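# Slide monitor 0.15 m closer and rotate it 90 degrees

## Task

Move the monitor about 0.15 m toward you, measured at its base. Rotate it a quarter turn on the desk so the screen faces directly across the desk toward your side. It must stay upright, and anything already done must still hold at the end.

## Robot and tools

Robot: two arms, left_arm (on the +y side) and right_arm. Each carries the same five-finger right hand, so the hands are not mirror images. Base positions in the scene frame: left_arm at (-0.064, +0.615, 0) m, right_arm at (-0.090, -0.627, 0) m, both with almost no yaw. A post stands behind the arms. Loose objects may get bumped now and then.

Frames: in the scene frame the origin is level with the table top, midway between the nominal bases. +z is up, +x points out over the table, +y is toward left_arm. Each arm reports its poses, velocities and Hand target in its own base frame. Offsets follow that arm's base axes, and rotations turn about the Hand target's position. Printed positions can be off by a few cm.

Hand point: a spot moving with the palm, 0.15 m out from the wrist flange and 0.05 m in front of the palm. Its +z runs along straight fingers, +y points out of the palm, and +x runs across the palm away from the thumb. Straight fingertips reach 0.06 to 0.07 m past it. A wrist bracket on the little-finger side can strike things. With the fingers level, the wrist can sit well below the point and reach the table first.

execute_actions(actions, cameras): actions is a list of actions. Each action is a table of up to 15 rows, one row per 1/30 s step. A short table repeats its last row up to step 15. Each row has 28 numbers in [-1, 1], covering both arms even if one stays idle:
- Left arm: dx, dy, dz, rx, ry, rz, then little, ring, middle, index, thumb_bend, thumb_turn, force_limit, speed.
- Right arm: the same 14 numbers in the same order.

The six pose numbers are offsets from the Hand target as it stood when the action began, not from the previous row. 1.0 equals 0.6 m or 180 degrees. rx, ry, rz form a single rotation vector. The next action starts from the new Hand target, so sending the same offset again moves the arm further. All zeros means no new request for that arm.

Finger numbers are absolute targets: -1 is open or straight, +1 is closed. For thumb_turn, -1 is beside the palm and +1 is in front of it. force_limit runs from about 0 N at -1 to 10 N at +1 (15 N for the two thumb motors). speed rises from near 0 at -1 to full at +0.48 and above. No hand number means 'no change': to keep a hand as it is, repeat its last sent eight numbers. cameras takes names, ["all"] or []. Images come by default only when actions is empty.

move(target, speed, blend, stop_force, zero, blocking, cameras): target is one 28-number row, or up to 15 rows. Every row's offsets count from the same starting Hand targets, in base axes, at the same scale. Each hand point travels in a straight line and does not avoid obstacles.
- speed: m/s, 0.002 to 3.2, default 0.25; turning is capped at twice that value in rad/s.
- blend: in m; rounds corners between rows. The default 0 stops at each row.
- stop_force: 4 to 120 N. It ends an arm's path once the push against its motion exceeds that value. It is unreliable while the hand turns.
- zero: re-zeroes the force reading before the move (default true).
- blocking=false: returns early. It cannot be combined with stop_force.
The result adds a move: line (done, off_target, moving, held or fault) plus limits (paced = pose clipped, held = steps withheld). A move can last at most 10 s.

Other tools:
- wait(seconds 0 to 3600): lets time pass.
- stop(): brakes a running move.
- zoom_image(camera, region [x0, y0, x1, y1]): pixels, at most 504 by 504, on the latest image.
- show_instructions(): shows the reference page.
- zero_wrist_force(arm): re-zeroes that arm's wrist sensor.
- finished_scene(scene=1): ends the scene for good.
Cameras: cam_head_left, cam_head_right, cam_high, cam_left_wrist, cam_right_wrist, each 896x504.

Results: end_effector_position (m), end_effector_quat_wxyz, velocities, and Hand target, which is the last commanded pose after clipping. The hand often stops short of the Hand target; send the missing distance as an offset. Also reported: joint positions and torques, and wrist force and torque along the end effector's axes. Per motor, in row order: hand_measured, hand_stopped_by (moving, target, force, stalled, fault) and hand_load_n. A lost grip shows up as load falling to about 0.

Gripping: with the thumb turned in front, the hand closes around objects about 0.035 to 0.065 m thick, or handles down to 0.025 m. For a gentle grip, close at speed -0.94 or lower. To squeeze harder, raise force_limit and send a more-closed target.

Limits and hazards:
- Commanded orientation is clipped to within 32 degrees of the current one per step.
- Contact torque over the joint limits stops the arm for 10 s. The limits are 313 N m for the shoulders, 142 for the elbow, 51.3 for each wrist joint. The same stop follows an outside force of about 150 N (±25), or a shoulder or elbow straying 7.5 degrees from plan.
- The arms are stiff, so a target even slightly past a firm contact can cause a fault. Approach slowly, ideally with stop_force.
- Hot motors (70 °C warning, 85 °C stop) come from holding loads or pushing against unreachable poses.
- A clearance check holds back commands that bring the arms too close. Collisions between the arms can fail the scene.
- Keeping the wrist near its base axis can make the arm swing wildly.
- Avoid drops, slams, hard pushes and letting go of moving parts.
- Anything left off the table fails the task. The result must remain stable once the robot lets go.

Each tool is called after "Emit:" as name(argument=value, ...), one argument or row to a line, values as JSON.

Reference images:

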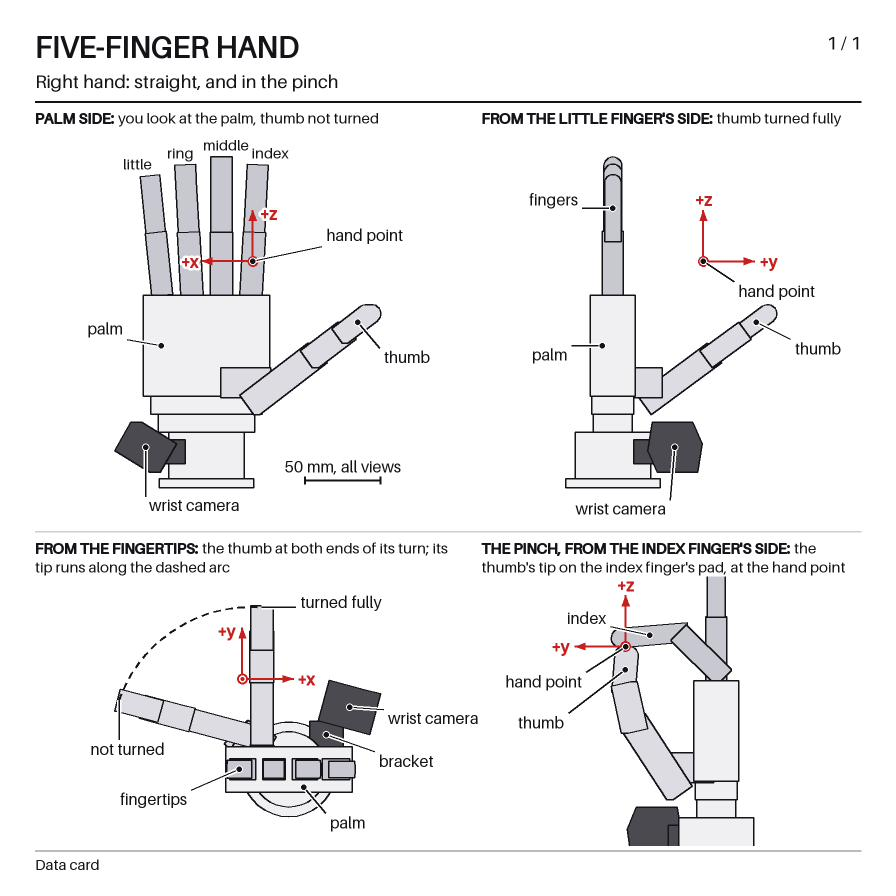

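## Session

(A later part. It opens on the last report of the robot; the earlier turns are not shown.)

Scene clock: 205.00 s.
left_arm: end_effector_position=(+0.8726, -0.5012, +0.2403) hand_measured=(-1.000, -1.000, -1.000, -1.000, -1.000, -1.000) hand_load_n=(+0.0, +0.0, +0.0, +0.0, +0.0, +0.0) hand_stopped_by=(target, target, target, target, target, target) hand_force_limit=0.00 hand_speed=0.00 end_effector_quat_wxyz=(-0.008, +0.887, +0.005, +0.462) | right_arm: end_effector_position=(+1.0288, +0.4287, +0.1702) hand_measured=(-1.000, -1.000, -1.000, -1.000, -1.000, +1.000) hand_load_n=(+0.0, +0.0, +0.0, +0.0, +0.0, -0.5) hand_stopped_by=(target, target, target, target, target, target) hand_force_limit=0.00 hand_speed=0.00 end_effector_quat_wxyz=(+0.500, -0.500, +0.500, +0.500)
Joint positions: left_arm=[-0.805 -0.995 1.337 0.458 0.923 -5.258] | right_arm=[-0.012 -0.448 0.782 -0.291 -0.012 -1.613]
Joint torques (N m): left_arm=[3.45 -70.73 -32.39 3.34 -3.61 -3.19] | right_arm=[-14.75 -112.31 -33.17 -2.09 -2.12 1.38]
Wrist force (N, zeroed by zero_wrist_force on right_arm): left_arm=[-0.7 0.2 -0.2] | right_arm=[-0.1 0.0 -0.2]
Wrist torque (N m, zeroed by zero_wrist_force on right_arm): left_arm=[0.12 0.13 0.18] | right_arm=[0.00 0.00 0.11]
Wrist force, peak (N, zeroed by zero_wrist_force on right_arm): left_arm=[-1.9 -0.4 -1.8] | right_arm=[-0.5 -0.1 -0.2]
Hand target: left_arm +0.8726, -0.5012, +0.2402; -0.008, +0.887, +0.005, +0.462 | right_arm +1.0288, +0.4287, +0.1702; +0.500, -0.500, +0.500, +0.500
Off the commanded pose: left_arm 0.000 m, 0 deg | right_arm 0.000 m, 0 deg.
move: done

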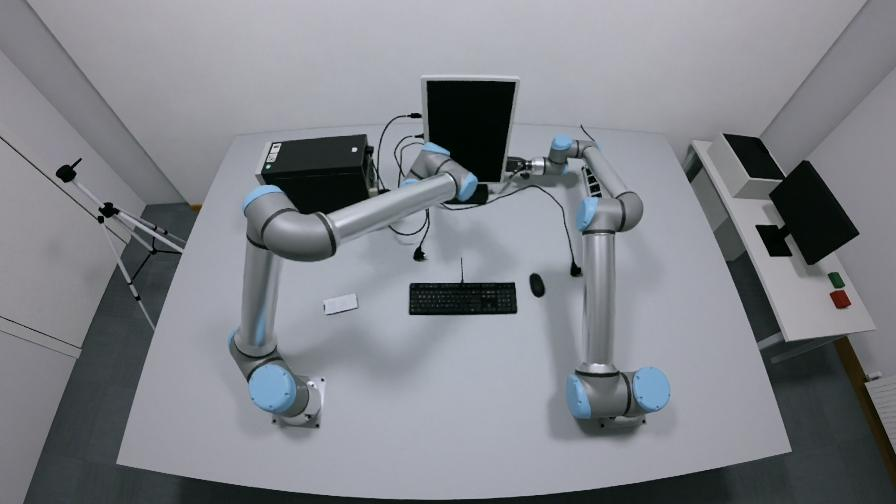

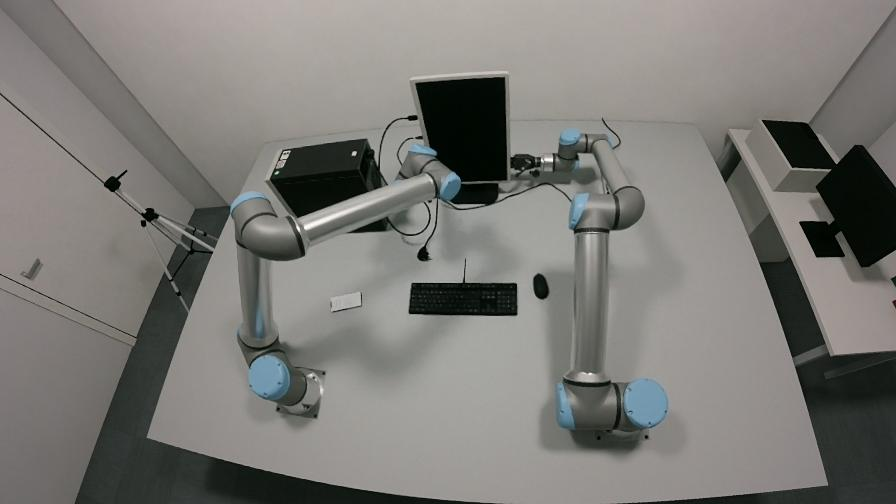

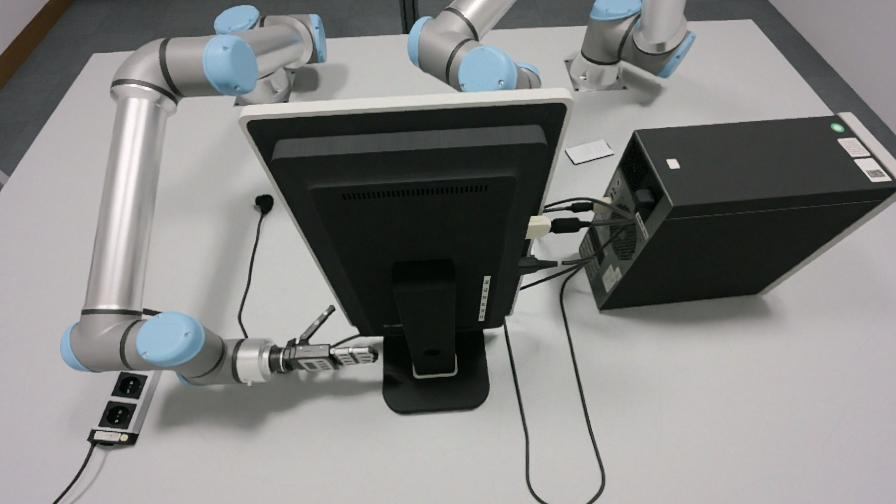

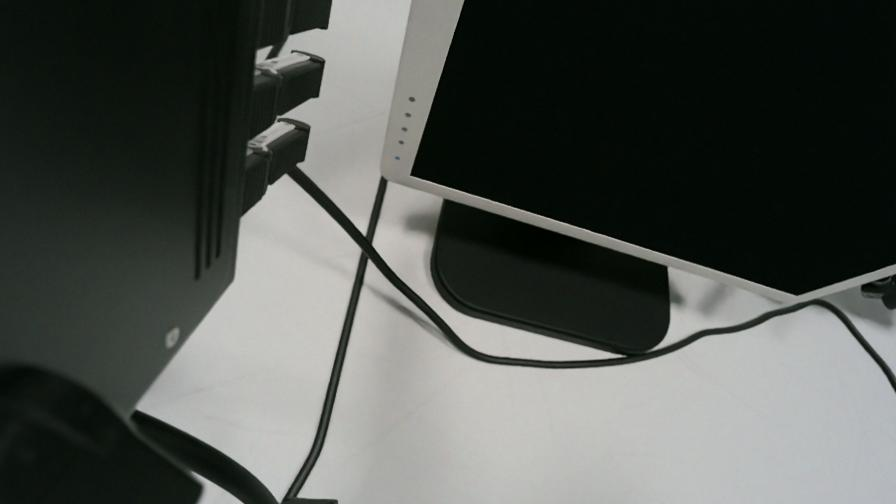

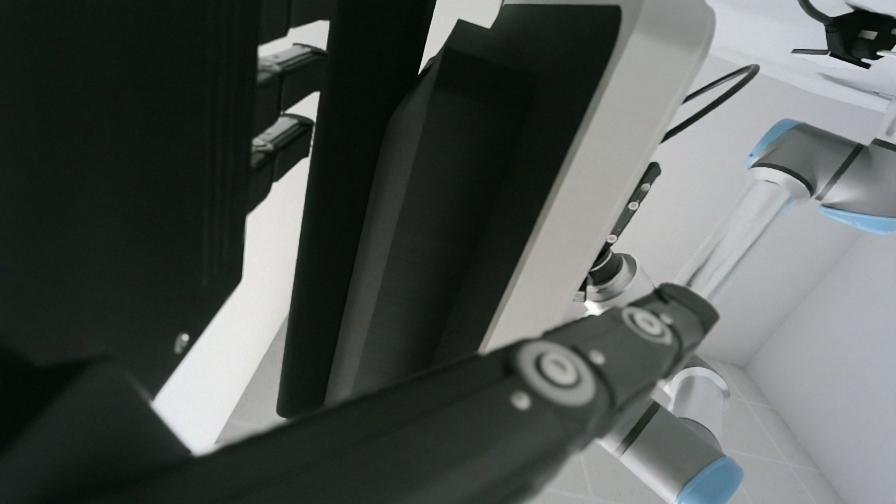

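Emit:
execute_actions(
  actions=[],
  cameras=["all"],
)

Scene clock: 206.87 s.
left_arm: end_effector_position=(+0.8726, -0.5012, +0.2402) hand_measured=(-1.000, -1.000, -1.000, -1.000, -1.000, -1.000) hand_load_n=(-0.5, +0.0, +0.0, +0.0, +0.0, +0.0) hand_stopped_by=(target, target, target, target, target, target) hand_force_limit=0.00 hand_speed=0.00 end_effector_quat_wxyz=(-0.008, +0.887, +0.005, +0.462) | right_arm: end_effector_position=(+1.0288, +0.4287, +0.1702) hand_measured=(-1.000, -1.000, -1.000, -1.000, -1.000, +1.000) hand_load_n=(+0.0, +0.0, +0.0, +0.0, +0.0, +0.0) hand_stopped_by=(target, target, target, target, target, target) hand_force_limit=0.00 hand_speed=0.00 end_effector_quat_wxyz=(+0.500, -0.500, +0.500, +0.500)
Joint positions: left_arm=[-0.805 -0.995 1.337 0.458 0.923 -5.258] | right_arm=[-0.012 -0.448 0.782 -0.291 -0.012 -1.613]
Joint velocities: within noise
Joint torques (N m): left_arm=[4.86 -69.13 -32.05 1.15 -3.51 -3.38] | right_arm=[-14.42 -113.74 -32.93 -2.05 -1.76 1.14]
Wrist force (N, zeroed by zero_wrist_force on right_arm): left_arm=[-0.8 -0.3 0.0] | right_arm=[-0.2 -0.1 0.2]
Wrist torque (N m, zeroed by zero_wrist_force on right_arm): left_arm=[0.03 0.14 0.16] | right_arm=[-0.05 0.01 0.10]
Wrist force, peak (N, zeroed by zero_wrist_force on right_arm): left_arm=[-1.1 -0.2 -0.2] | right_arm=[-0.3 -0.2 -0.4]
Hand target: left_arm +0.8726, -0.5012, +0.2402; -0.008, +0.887, +0.005, +0.462 | right_arm +1.0288, +0.4287, +0.1702; +0.500, -0.500, +0.500, +0.500
Off the commanded pose: left_arm 0.000 m, 0 deg | right_arm 0.000 m, 0 deg.

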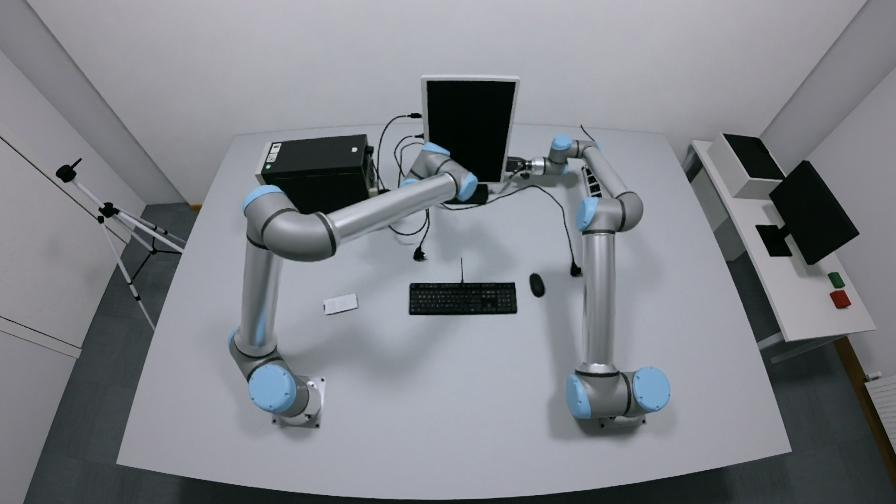

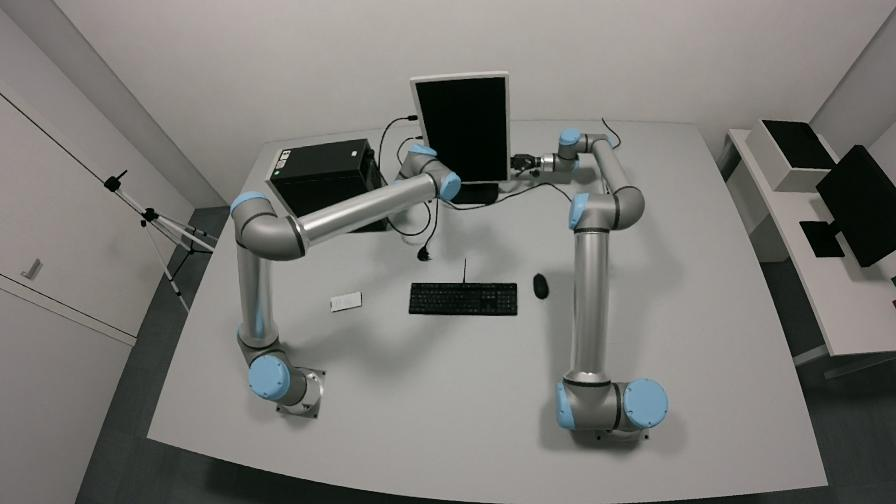

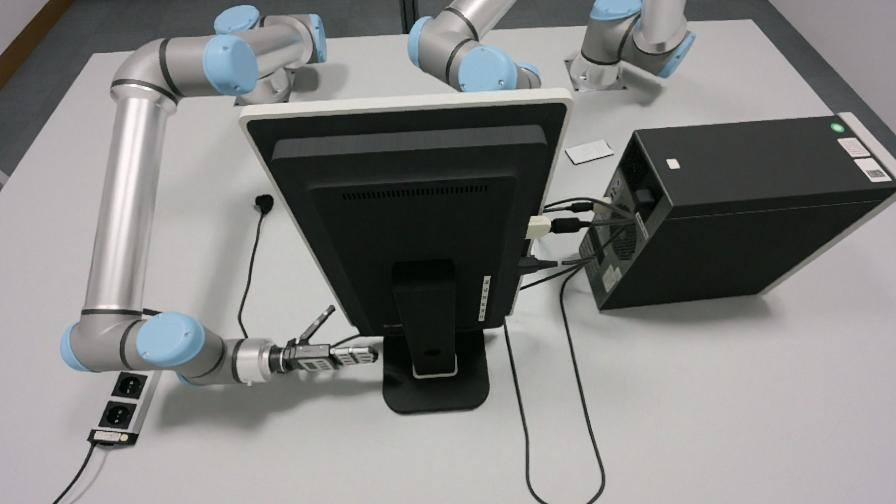

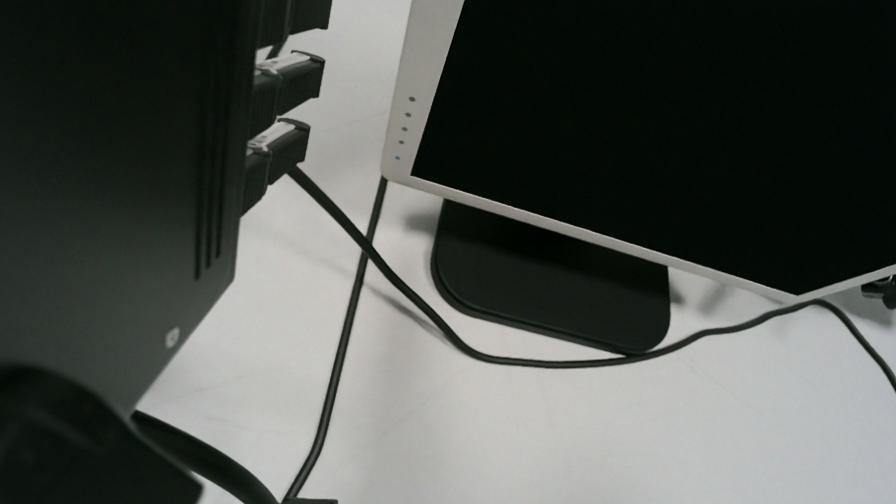

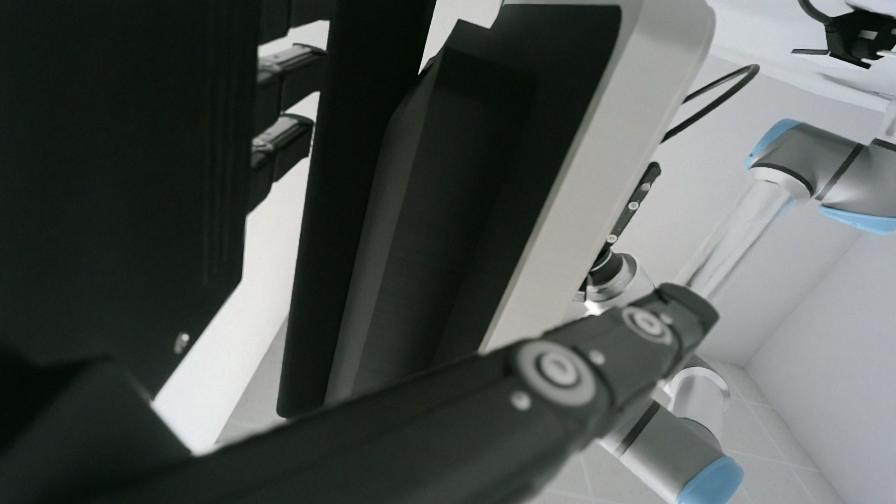

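Emit:
zoom_image(
  camera="cam_head_left",
  region=[360, 60, 620, 290],
)

Emit:
zoom_image(
  camera="cam_high",
  region=[230, 180, 650, 500],
)

Scaled by 1.938.

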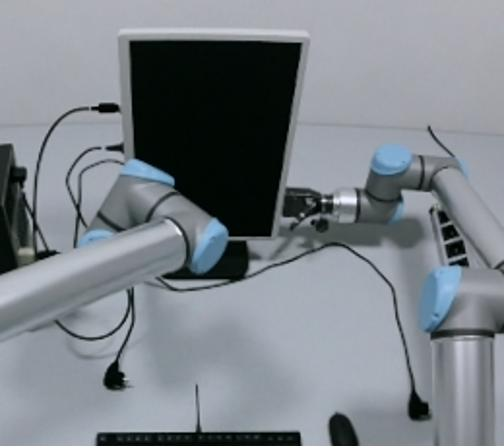

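Scaled by 1.200.

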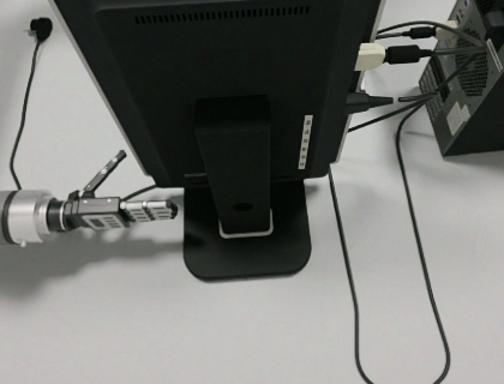

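Emit:
move(
  target=[0.208,0.037,-0.167,0,0,0,-1,-1,-1,-1,-1,-1,0,0,0,0,0,0,0,0,-1,-1,-1,-1,-1,1,0,0],
  speed=0.1,
  stop_force=8,
  cameras=["all"],
)

Scene clock: 214.33 s.
left_arm: end_effector_position=(+0.9974, -0.4790, +0.1400) hand_measured=(-1.000, -1.000, -1.000, -1.000, -1.000, -1.000) hand_load_n=(+0.0, -0.5, +0.0, +0.0, +0.0, +0.0) hand_stopped_by=(target, target, target, target, target, target) hand_force_limit=0.00 hand_speed=0.00 end_effector_quat_wxyz=(-0.008, +0.887, +0.005, +0.462) | right_arm: end_effector_position=(+1.0288, +0.4287, +0.1702) hand_measured=(-1.000, -1.000, -1.000, -1.000, -1.000, +1.000) hand_load_n=(+0.0, +0.0, +0.0, +0.0, -0.5, -0.5) hand_stopped_by=(target, target, target, target, target, target) hand_force_limit=0.00 hand_speed=0.00 end_effector_quat_wxyz=(+0.500, -0.500, +0.500, +0.500)
Joint positions: left_arm=[-0.684 -0.787 1.159 0.371 1.01 -5.155] | right_arm=[-0.012 -0.448 0.782 -0.291 -0.012 -1.613]
Joint torques (N m): left_arm=[-9.82 -86.36 -31.84 4.22 -3.32 -3.43] | right_arm=[-15.7 -110.03 -32.67 -2.24 -1.54 0.82]
Wrist force (N, zeroed by zero_wrist_force on right_arm): left_arm=[-0.7 0.3 0.2] | right_arm=[-0.2 -0.2 -0.3]
Wrist torque (N m, zeroed by zero_wrist_force on right_arm): left_arm=[0.14 0.08 -0.07] | right_arm=[-0.03 0.01 0.10]
Wrist force, peak (N, zeroed by zero_wrist_force on right_arm): left_arm=[-0.7 0.4 -1.4] | right_arm=[-0.4 -0.1 -0.5]
Hand target: left_arm +0.9974, -0.4790, +0.1400; -0.008, +0.887, +0.005, +0.462 | right_arm +1.0288, +0.4287, +0.1702; +0.500, -0.500, +0.500, +0.500
Off the commanded pose: left_arm 0.000 m, 0 deg | right_arm 0.000 m, 0 deg.
move: done

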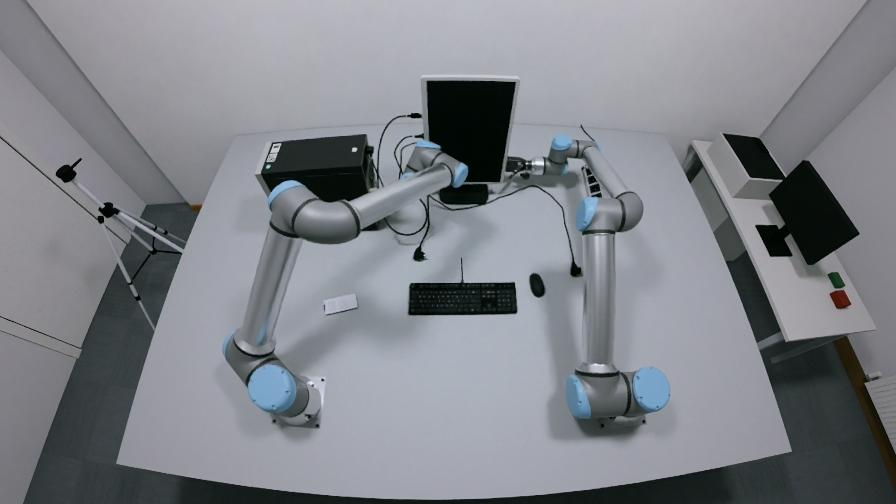

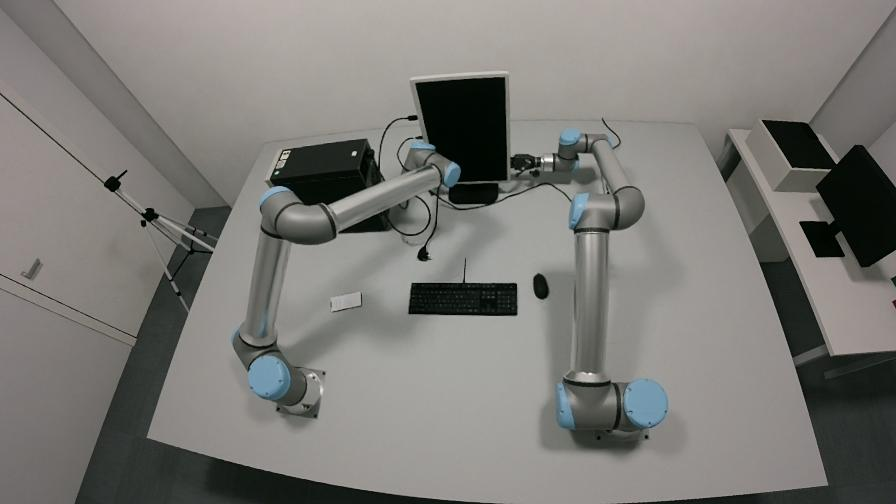

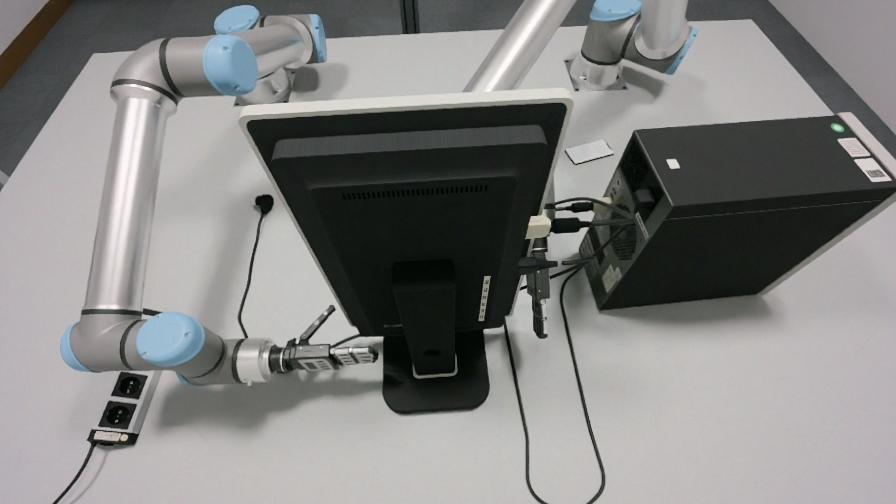

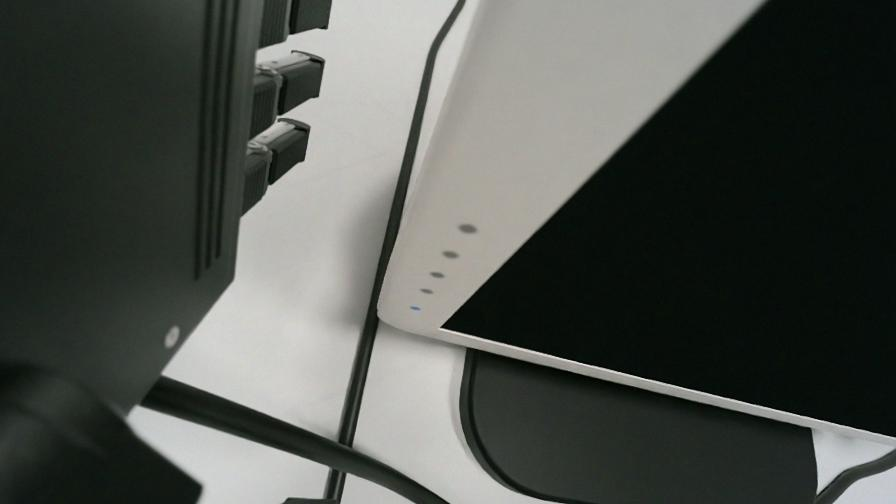

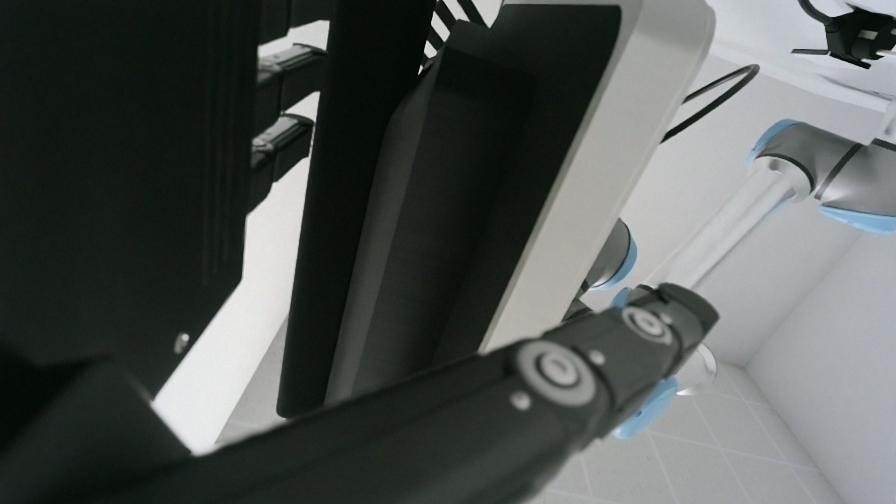

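Emit:
zoom_image(
  camera="cam_left_wrist",
  region=[240, 0, 640, 504],
)

Emit:
zoom_image(
  camera="cam_high",
  region=[440, 180, 660, 360],
)

Scaled by 1.000.

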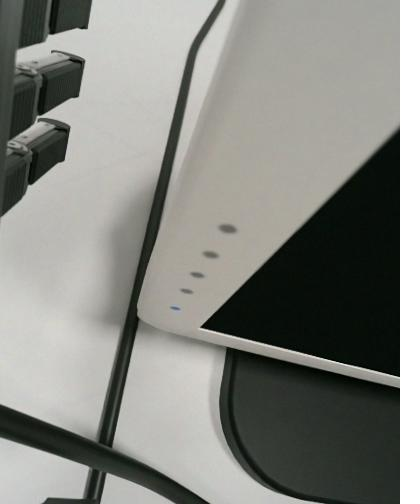

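Scaled by 2.291.

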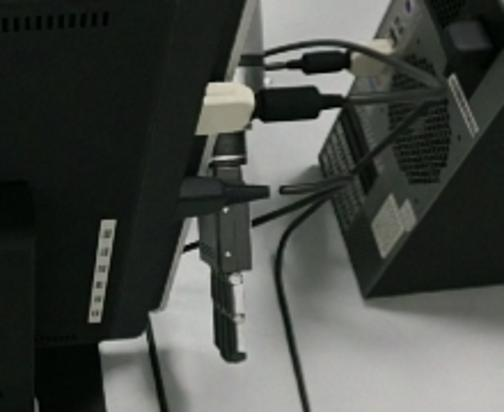

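Emit:
move(
  target=[0.002,-0.117,0,0,0,0,-1,-1,-1,-1,-1,-1,0,0,-0.083,-0.002,0,0,0,0,-1,-1,-1,-1,-1,1,0,0],
  speed=0.02,
  stop_force=8,
  cameras=["cam_head_left","cam_high","cam_left_wrist","cam_right_wrist"],
)

Scene clock: 218.80 s.
left_arm: end_effector_position=(+0.9979, -0.5104, +0.1400) hand_measured=(-1.000, -1.000, -1.000, -1.000, -1.000, -1.000) hand_load_n=(+0.0, +0.0, +0.0, +0.0, +0.0, +0.0) hand_stopped_by=(target, target, target, target, target, target) hand_force_limit=0.00 hand_speed=0.00 end_effector_quat_wxyz=(-0.008, +0.887, +0.005, +0.462) | right_arm: end_effector_position=(+1.0013, +0.4280, +0.1702) hand_measured=(-1.000, -1.000, -1.000, -1.000, -1.000, +1.000) hand_load_n=(+0.0, +0.0, +0.0, +0.5, +0.0, +0.0) hand_stopped_by=(target, target, target, target, target, target) hand_force_limit=0.00 hand_speed=0.00 end_effector_quat_wxyz=(+0.500, -0.500, +0.500, +0.500)
Joint positions: left_arm=[-0.711 -0.758 1.107 0.405 0.99 -5.177] | right_arm=[-0.013 -0.495 0.877 -0.298 -0.013 -1.655]
Joint torques (N m): left_arm=[5.4 -104.11 -34.58 -0.58 2.19 2.83] | right_arm=[18.12 -93.99 -40.84 -0.56 -3.05 1.73]
Wrist force (N, zeroed by zero_wrist_force on right_arm): left_arm=[-3.0 -3.4 0.0] | right_arm=[0.7 -5.2 -3.8]
Wrist torque (N m, zeroed by zero_wrist_force on right_arm): left_arm=[-0.07 0.29 -0.40] | right_arm=[0.60 0.02 0.04]
Wrist force, peak (N, zeroed by zero_wrist_force on right_arm): left_arm=[2.9 -16.7 -4.8] | right_arm=[0.3 -10.2 -4.8]
Hand target: left_arm +0.9979, -0.5104, +0.1400; -0.008, +0.887, +0.005, +0.462 (not the last commanded pose) | right_arm +1.0013, +0.4280, +0.1702; +0.500, -0.500, +0.500, +0.500 (not the last commanded pose)
Off the commanded pose: left_arm 0.039 m, 0 deg | right_arm 0.022 m, 0 deg.
move: contact (left_arm, right_arm)

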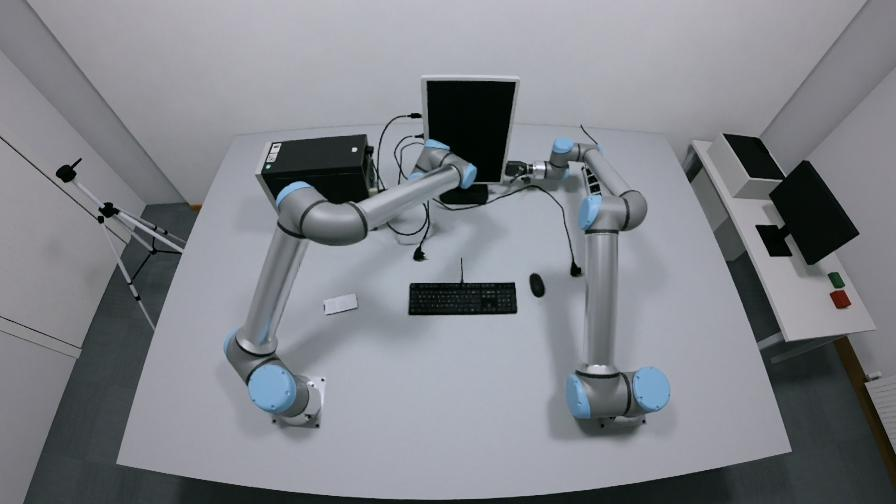

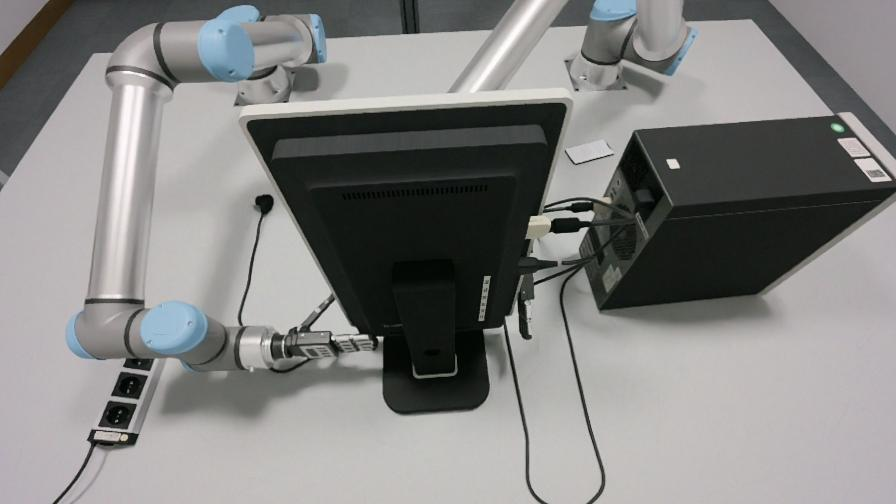

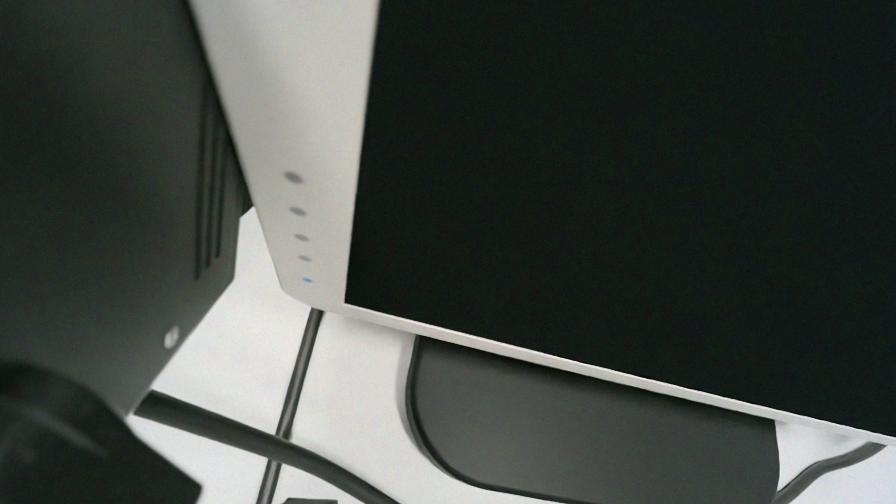

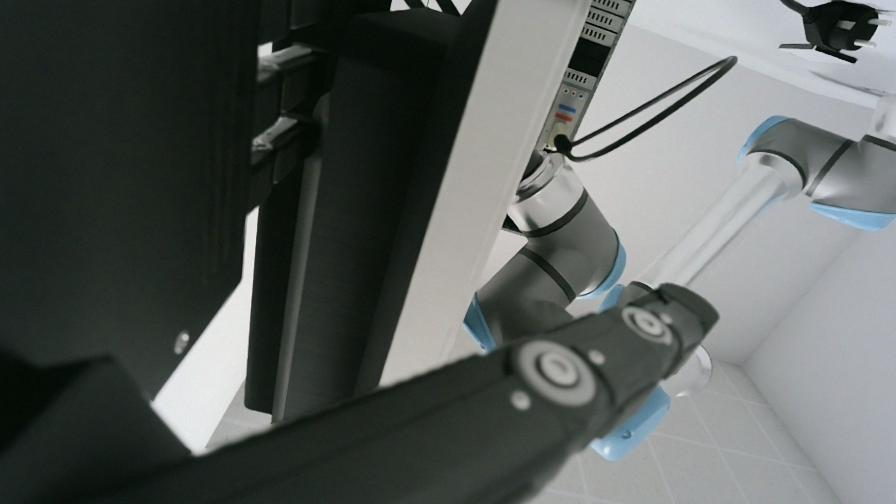

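Emit:
move(
  target=[-0.0557,-0.0675,0,0,0,0,-1,-1,-1,-1,-1,-1,0,0,-0.055,-0.0682,0,0,0,0,-1,-1,-1,-1,-1,1,0,0],
  speed=0.03,
  stop_force=60,
  cameras=["cam_head_left","cam_high","cam_left_wrist","cam_right_wrist"],
)

Scene clock: 223.60 s.
left_arm: end_effector_position=(+0.9645, -0.5509, +0.1400) hand_measured=(-1.000, -1.000, -1.000, -1.000, -1.000, -1.000) hand_load_n=(+0.0, +0.0, +0.0, +0.0, +0.0, +0.0) hand_stopped_by=(target, target, target, target, target, target) hand_force_limit=0.00 hand_speed=0.00 end_effector_quat_wxyz=(-0.008, +0.887, +0.005, +0.462) | right_arm: end_effector_position=(+0.9683, +0.3871, +0.1702) hand_measured=(-1.000, -1.000, -1.000, -1.000, -1.000, +1.000) hand_load_n=(+0.0, +0.0, +0.0, +2.0, +0.0, -0.5) hand_stopped_by=(target, target, target, target, target, target) hand_force_limit=0.00 hand_speed=0.00 end_effector_quat_wxyz=(+0.500, -0.500, +0.500, +0.500)
Joint positions: left_arm=[-0.769 -0.765 1.125 0.423 0.948 -5.226] | right_arm=[-0.053 -0.579 1.045 -0.446 -0.053 -1.592]
Joint torques (N m): left_arm=[-33.95 -75.81 -57.71 -6.82 10.88 3.35] | right_arm=[47.59 -109.37 -18.35 -0.81 -5.47 1.28]
Wrist force (N, zeroed by zero_wrist_force on right_arm): left_arm=[4.5 -44.1 -1.2] | right_arm=[-6.3 -21.8 -21.4]
Wrist torque (N m, zeroed by zero_wrist_force on right_arm): left_arm=[-1.14 0.23 -1.54] | right_arm=[2.80 -0.52 -0.35]
Wrist force, peak (N, zeroed by zero_wrist_force on right_arm): left_arm=[17.5 -60.3 -12.7] | right_arm=[-6.2 -23.6 -20.3]
Hand target: left_arm +0.9645, -0.5509, +0.1400; -0.008, +0.887, +0.005, +0.462 | right_arm +0.9683, +0.3871, +0.1702; +0.500, -0.500, +0.500, +0.500
Off the commanded pose: left_arm 0.000 m, 0 deg | right_arm 0.000 m, 0 deg.
move: done

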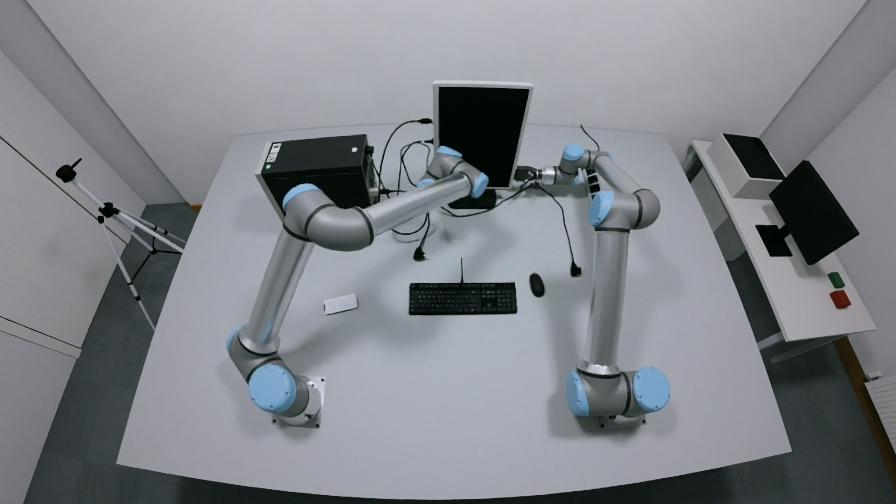

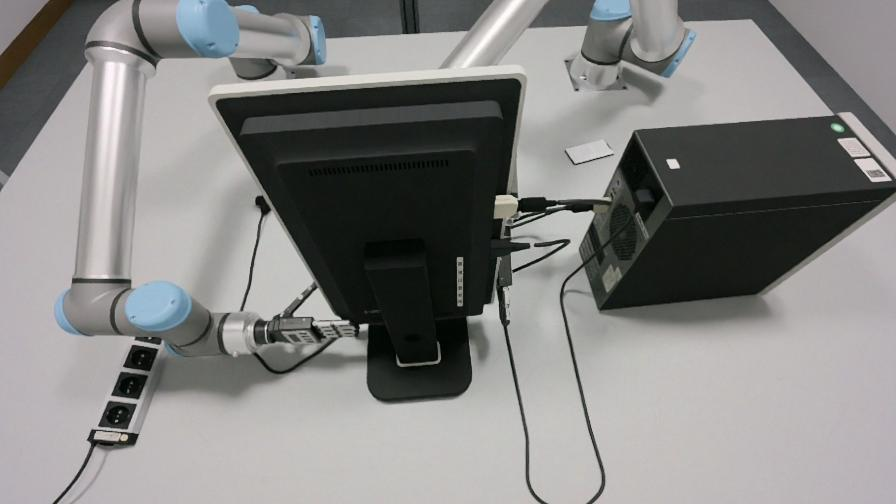

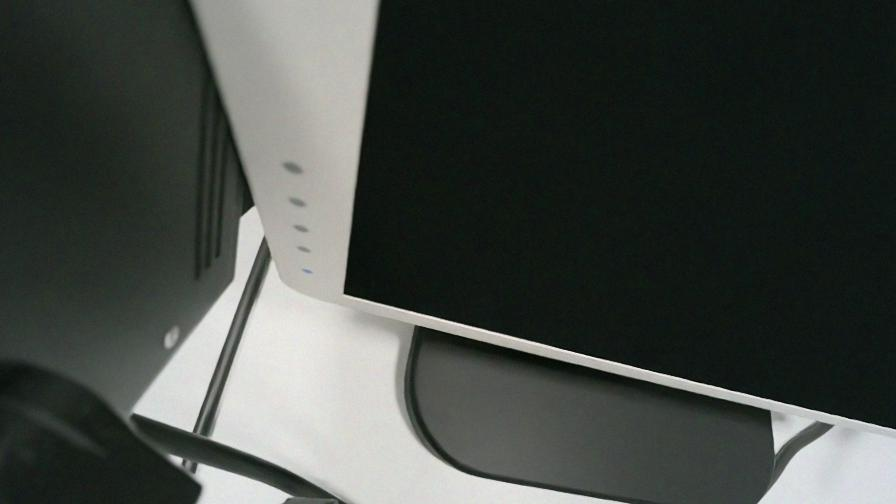

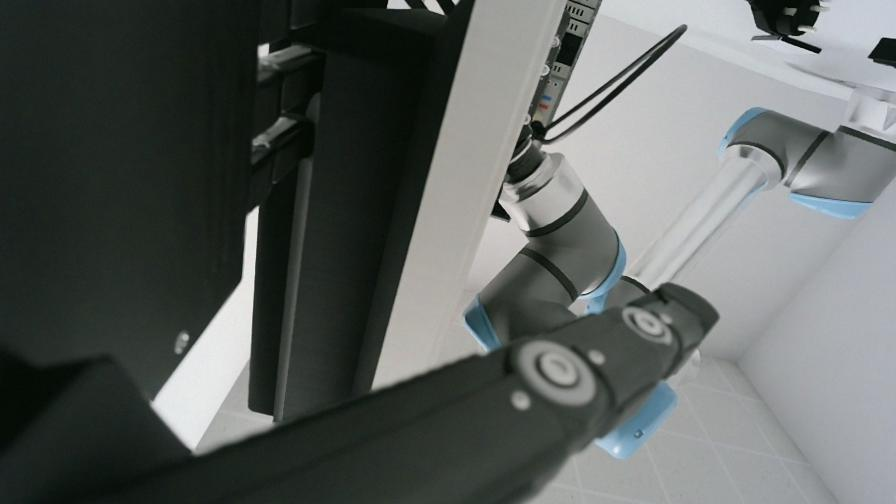

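Emit:
zoom_image(
  camera="cam_head_left",
  region=[400, 60, 560, 150],
)

Emit:
zoom_image(
  camera="cam_head_left",
  region=[420, 140, 580, 230],
)

Emit:
zoom_image(
  camera="cam_high",
  region=[340, 290, 500, 420],
)

Scaled by 3.150.

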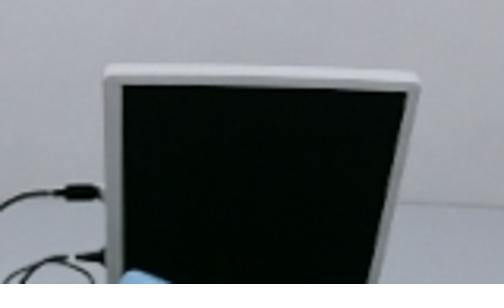

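Scaled by 3.150.

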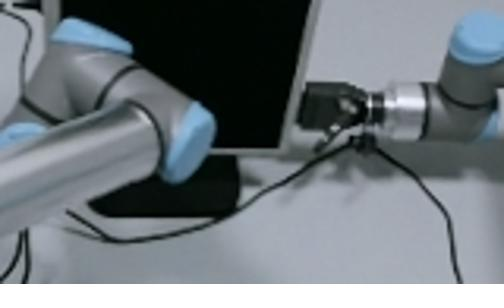

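Scaled by 3.150.

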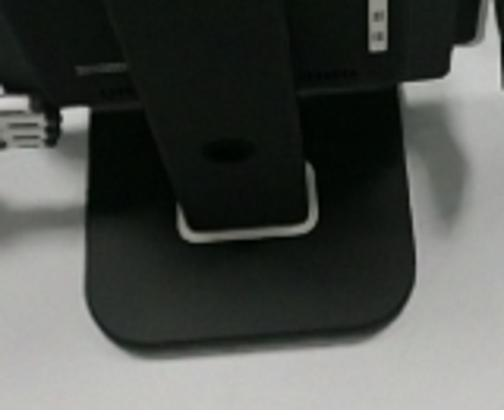

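Emit:
execute_actions(
  actions=[],
  cameras=["cam_head_left","cam_head_right"],
)

Emit:
zoom_image(
  camera="cam_head_right",
  region=[400, 60, 560, 150],
)

Emit:
zoom_image(
  camera="cam_head_right",
  region=[420, 150, 540, 220],
)

Emit:
zoom_image(
  camera="cam_head_left",
  region=[420, 170, 540, 240],
)

Scene clock: 226.50 s.
left_arm: end_effector_position=(+0.9645, -0.5509, +0.1400) hand_measured=(-1.000, -1.000, -1.000, -1.000, -1.000, -1.000) hand_load_n=(+0.0, -0.5, +0.0, +0.0, +0.0, +0.0) hand_stopped_by=(target, target, target, target, target, target) hand_force_limit=0.00 hand_speed=0.00 end_effector_quat_wxyz=(-0.008, +0.887, +0.005, +0.462) | right_arm: end_effector_position=(+0.9683, +0.3871, +0.1702) hand_measured=(-1.000, -1.000, -1.000, -1.000, -1.000, +1.000) hand_load_n=(+0.0, +0.0, +0.0, +2.0, +0.0, -0.5) hand_stopped_by=(target, target, target, target, target, target) hand_force_limit=0.00 hand_speed=0.00 end_effector_quat_wxyz=(+0.500, -0.500, +0.500, +0.500)
Joint positions: left_arm=[-0.769 -0.765 1.125 0.423 0.948 -5.226] | right_arm=[-0.053 -0.579 1.045 -0.446 -0.053 -1.592]
Joint velocities: within noise
Joint torques (N m): left_arm=[-36.21 -76.11 -58.89 -7.12 7.64 3.39] | right_arm=[48.61 -107.49 -20.56 3.14 -6.64 -0.6]
Wrist force (N, zeroed by zero_wrist_force on right_arm): left_arm=[4.9 -44.3 -1.4] | right_arm=[-6.3 -22.0 -21.5]
Wrist torque (N m, zeroed by zero_wrist_force on right_arm): left_arm=[-1.12 0.27 -1.55] | right_arm=[2.79 -0.52 -0.36]
Wrist force, peak (N, zeroed by zero_wrist_force on right_arm): left_arm=[5.0 -44.9 -1.7] | right_arm=[-6.6 -22.2 -21.3]
Hand target: left_arm +0.9645, -0.5509, +0.1400; -0.008, +0.887, +0.005, +0.462 | right_arm +0.9683, +0.3871, +0.1702; +0.500, -0.500, +0.500, +0.500
Off the commanded pose: left_arm 0.000 m, 0 deg | right_arm 0.000 m, 0 deg.
Images, in order (width x height): cam_head_left 896x504, cam_head_right 896x504.

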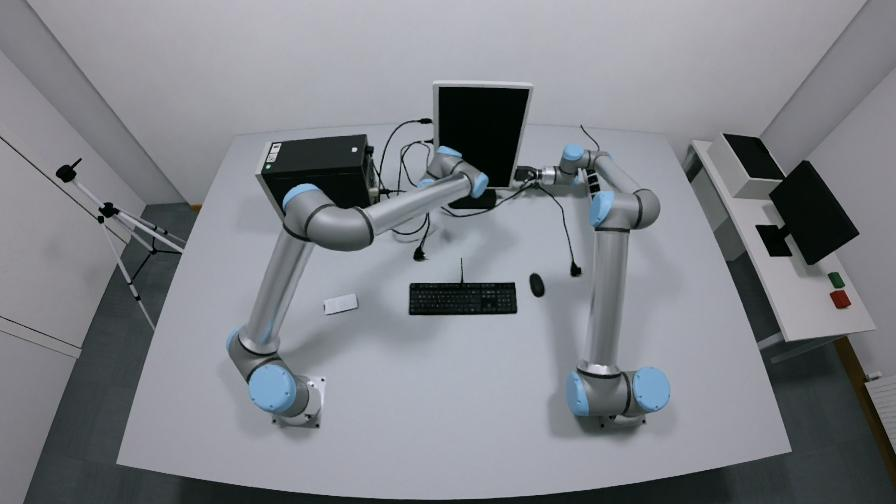

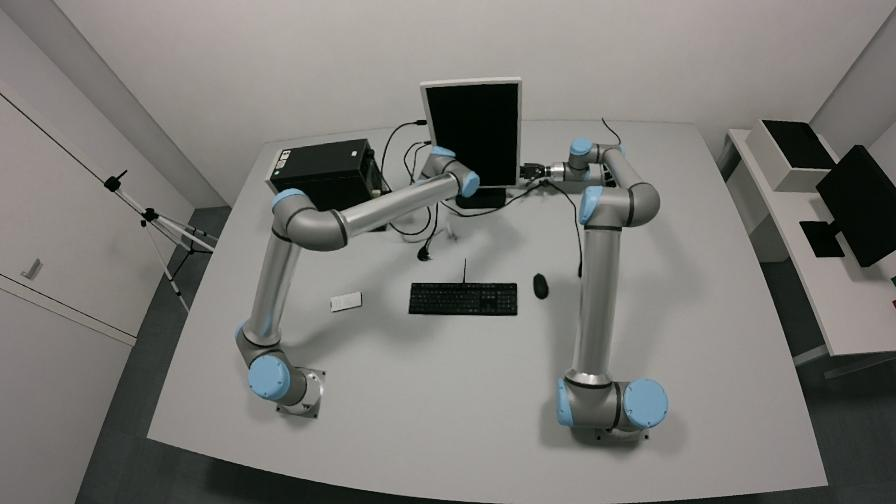

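Scaled by 3.150.

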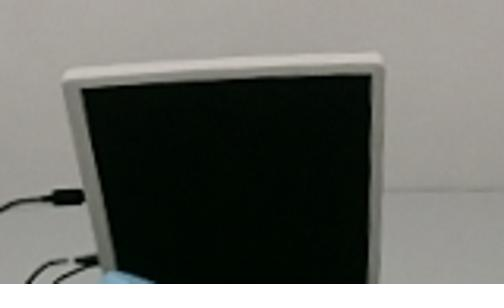

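Scaled by 4.200.

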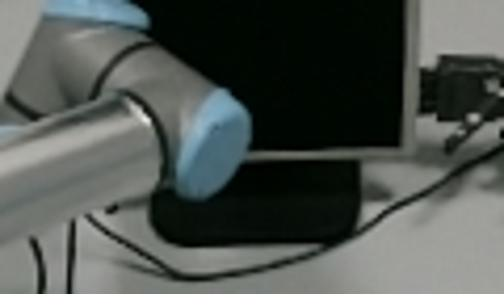

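Scaled by 4.200.

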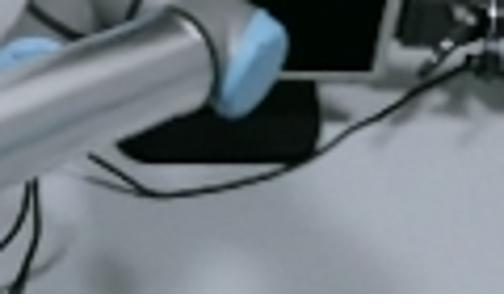

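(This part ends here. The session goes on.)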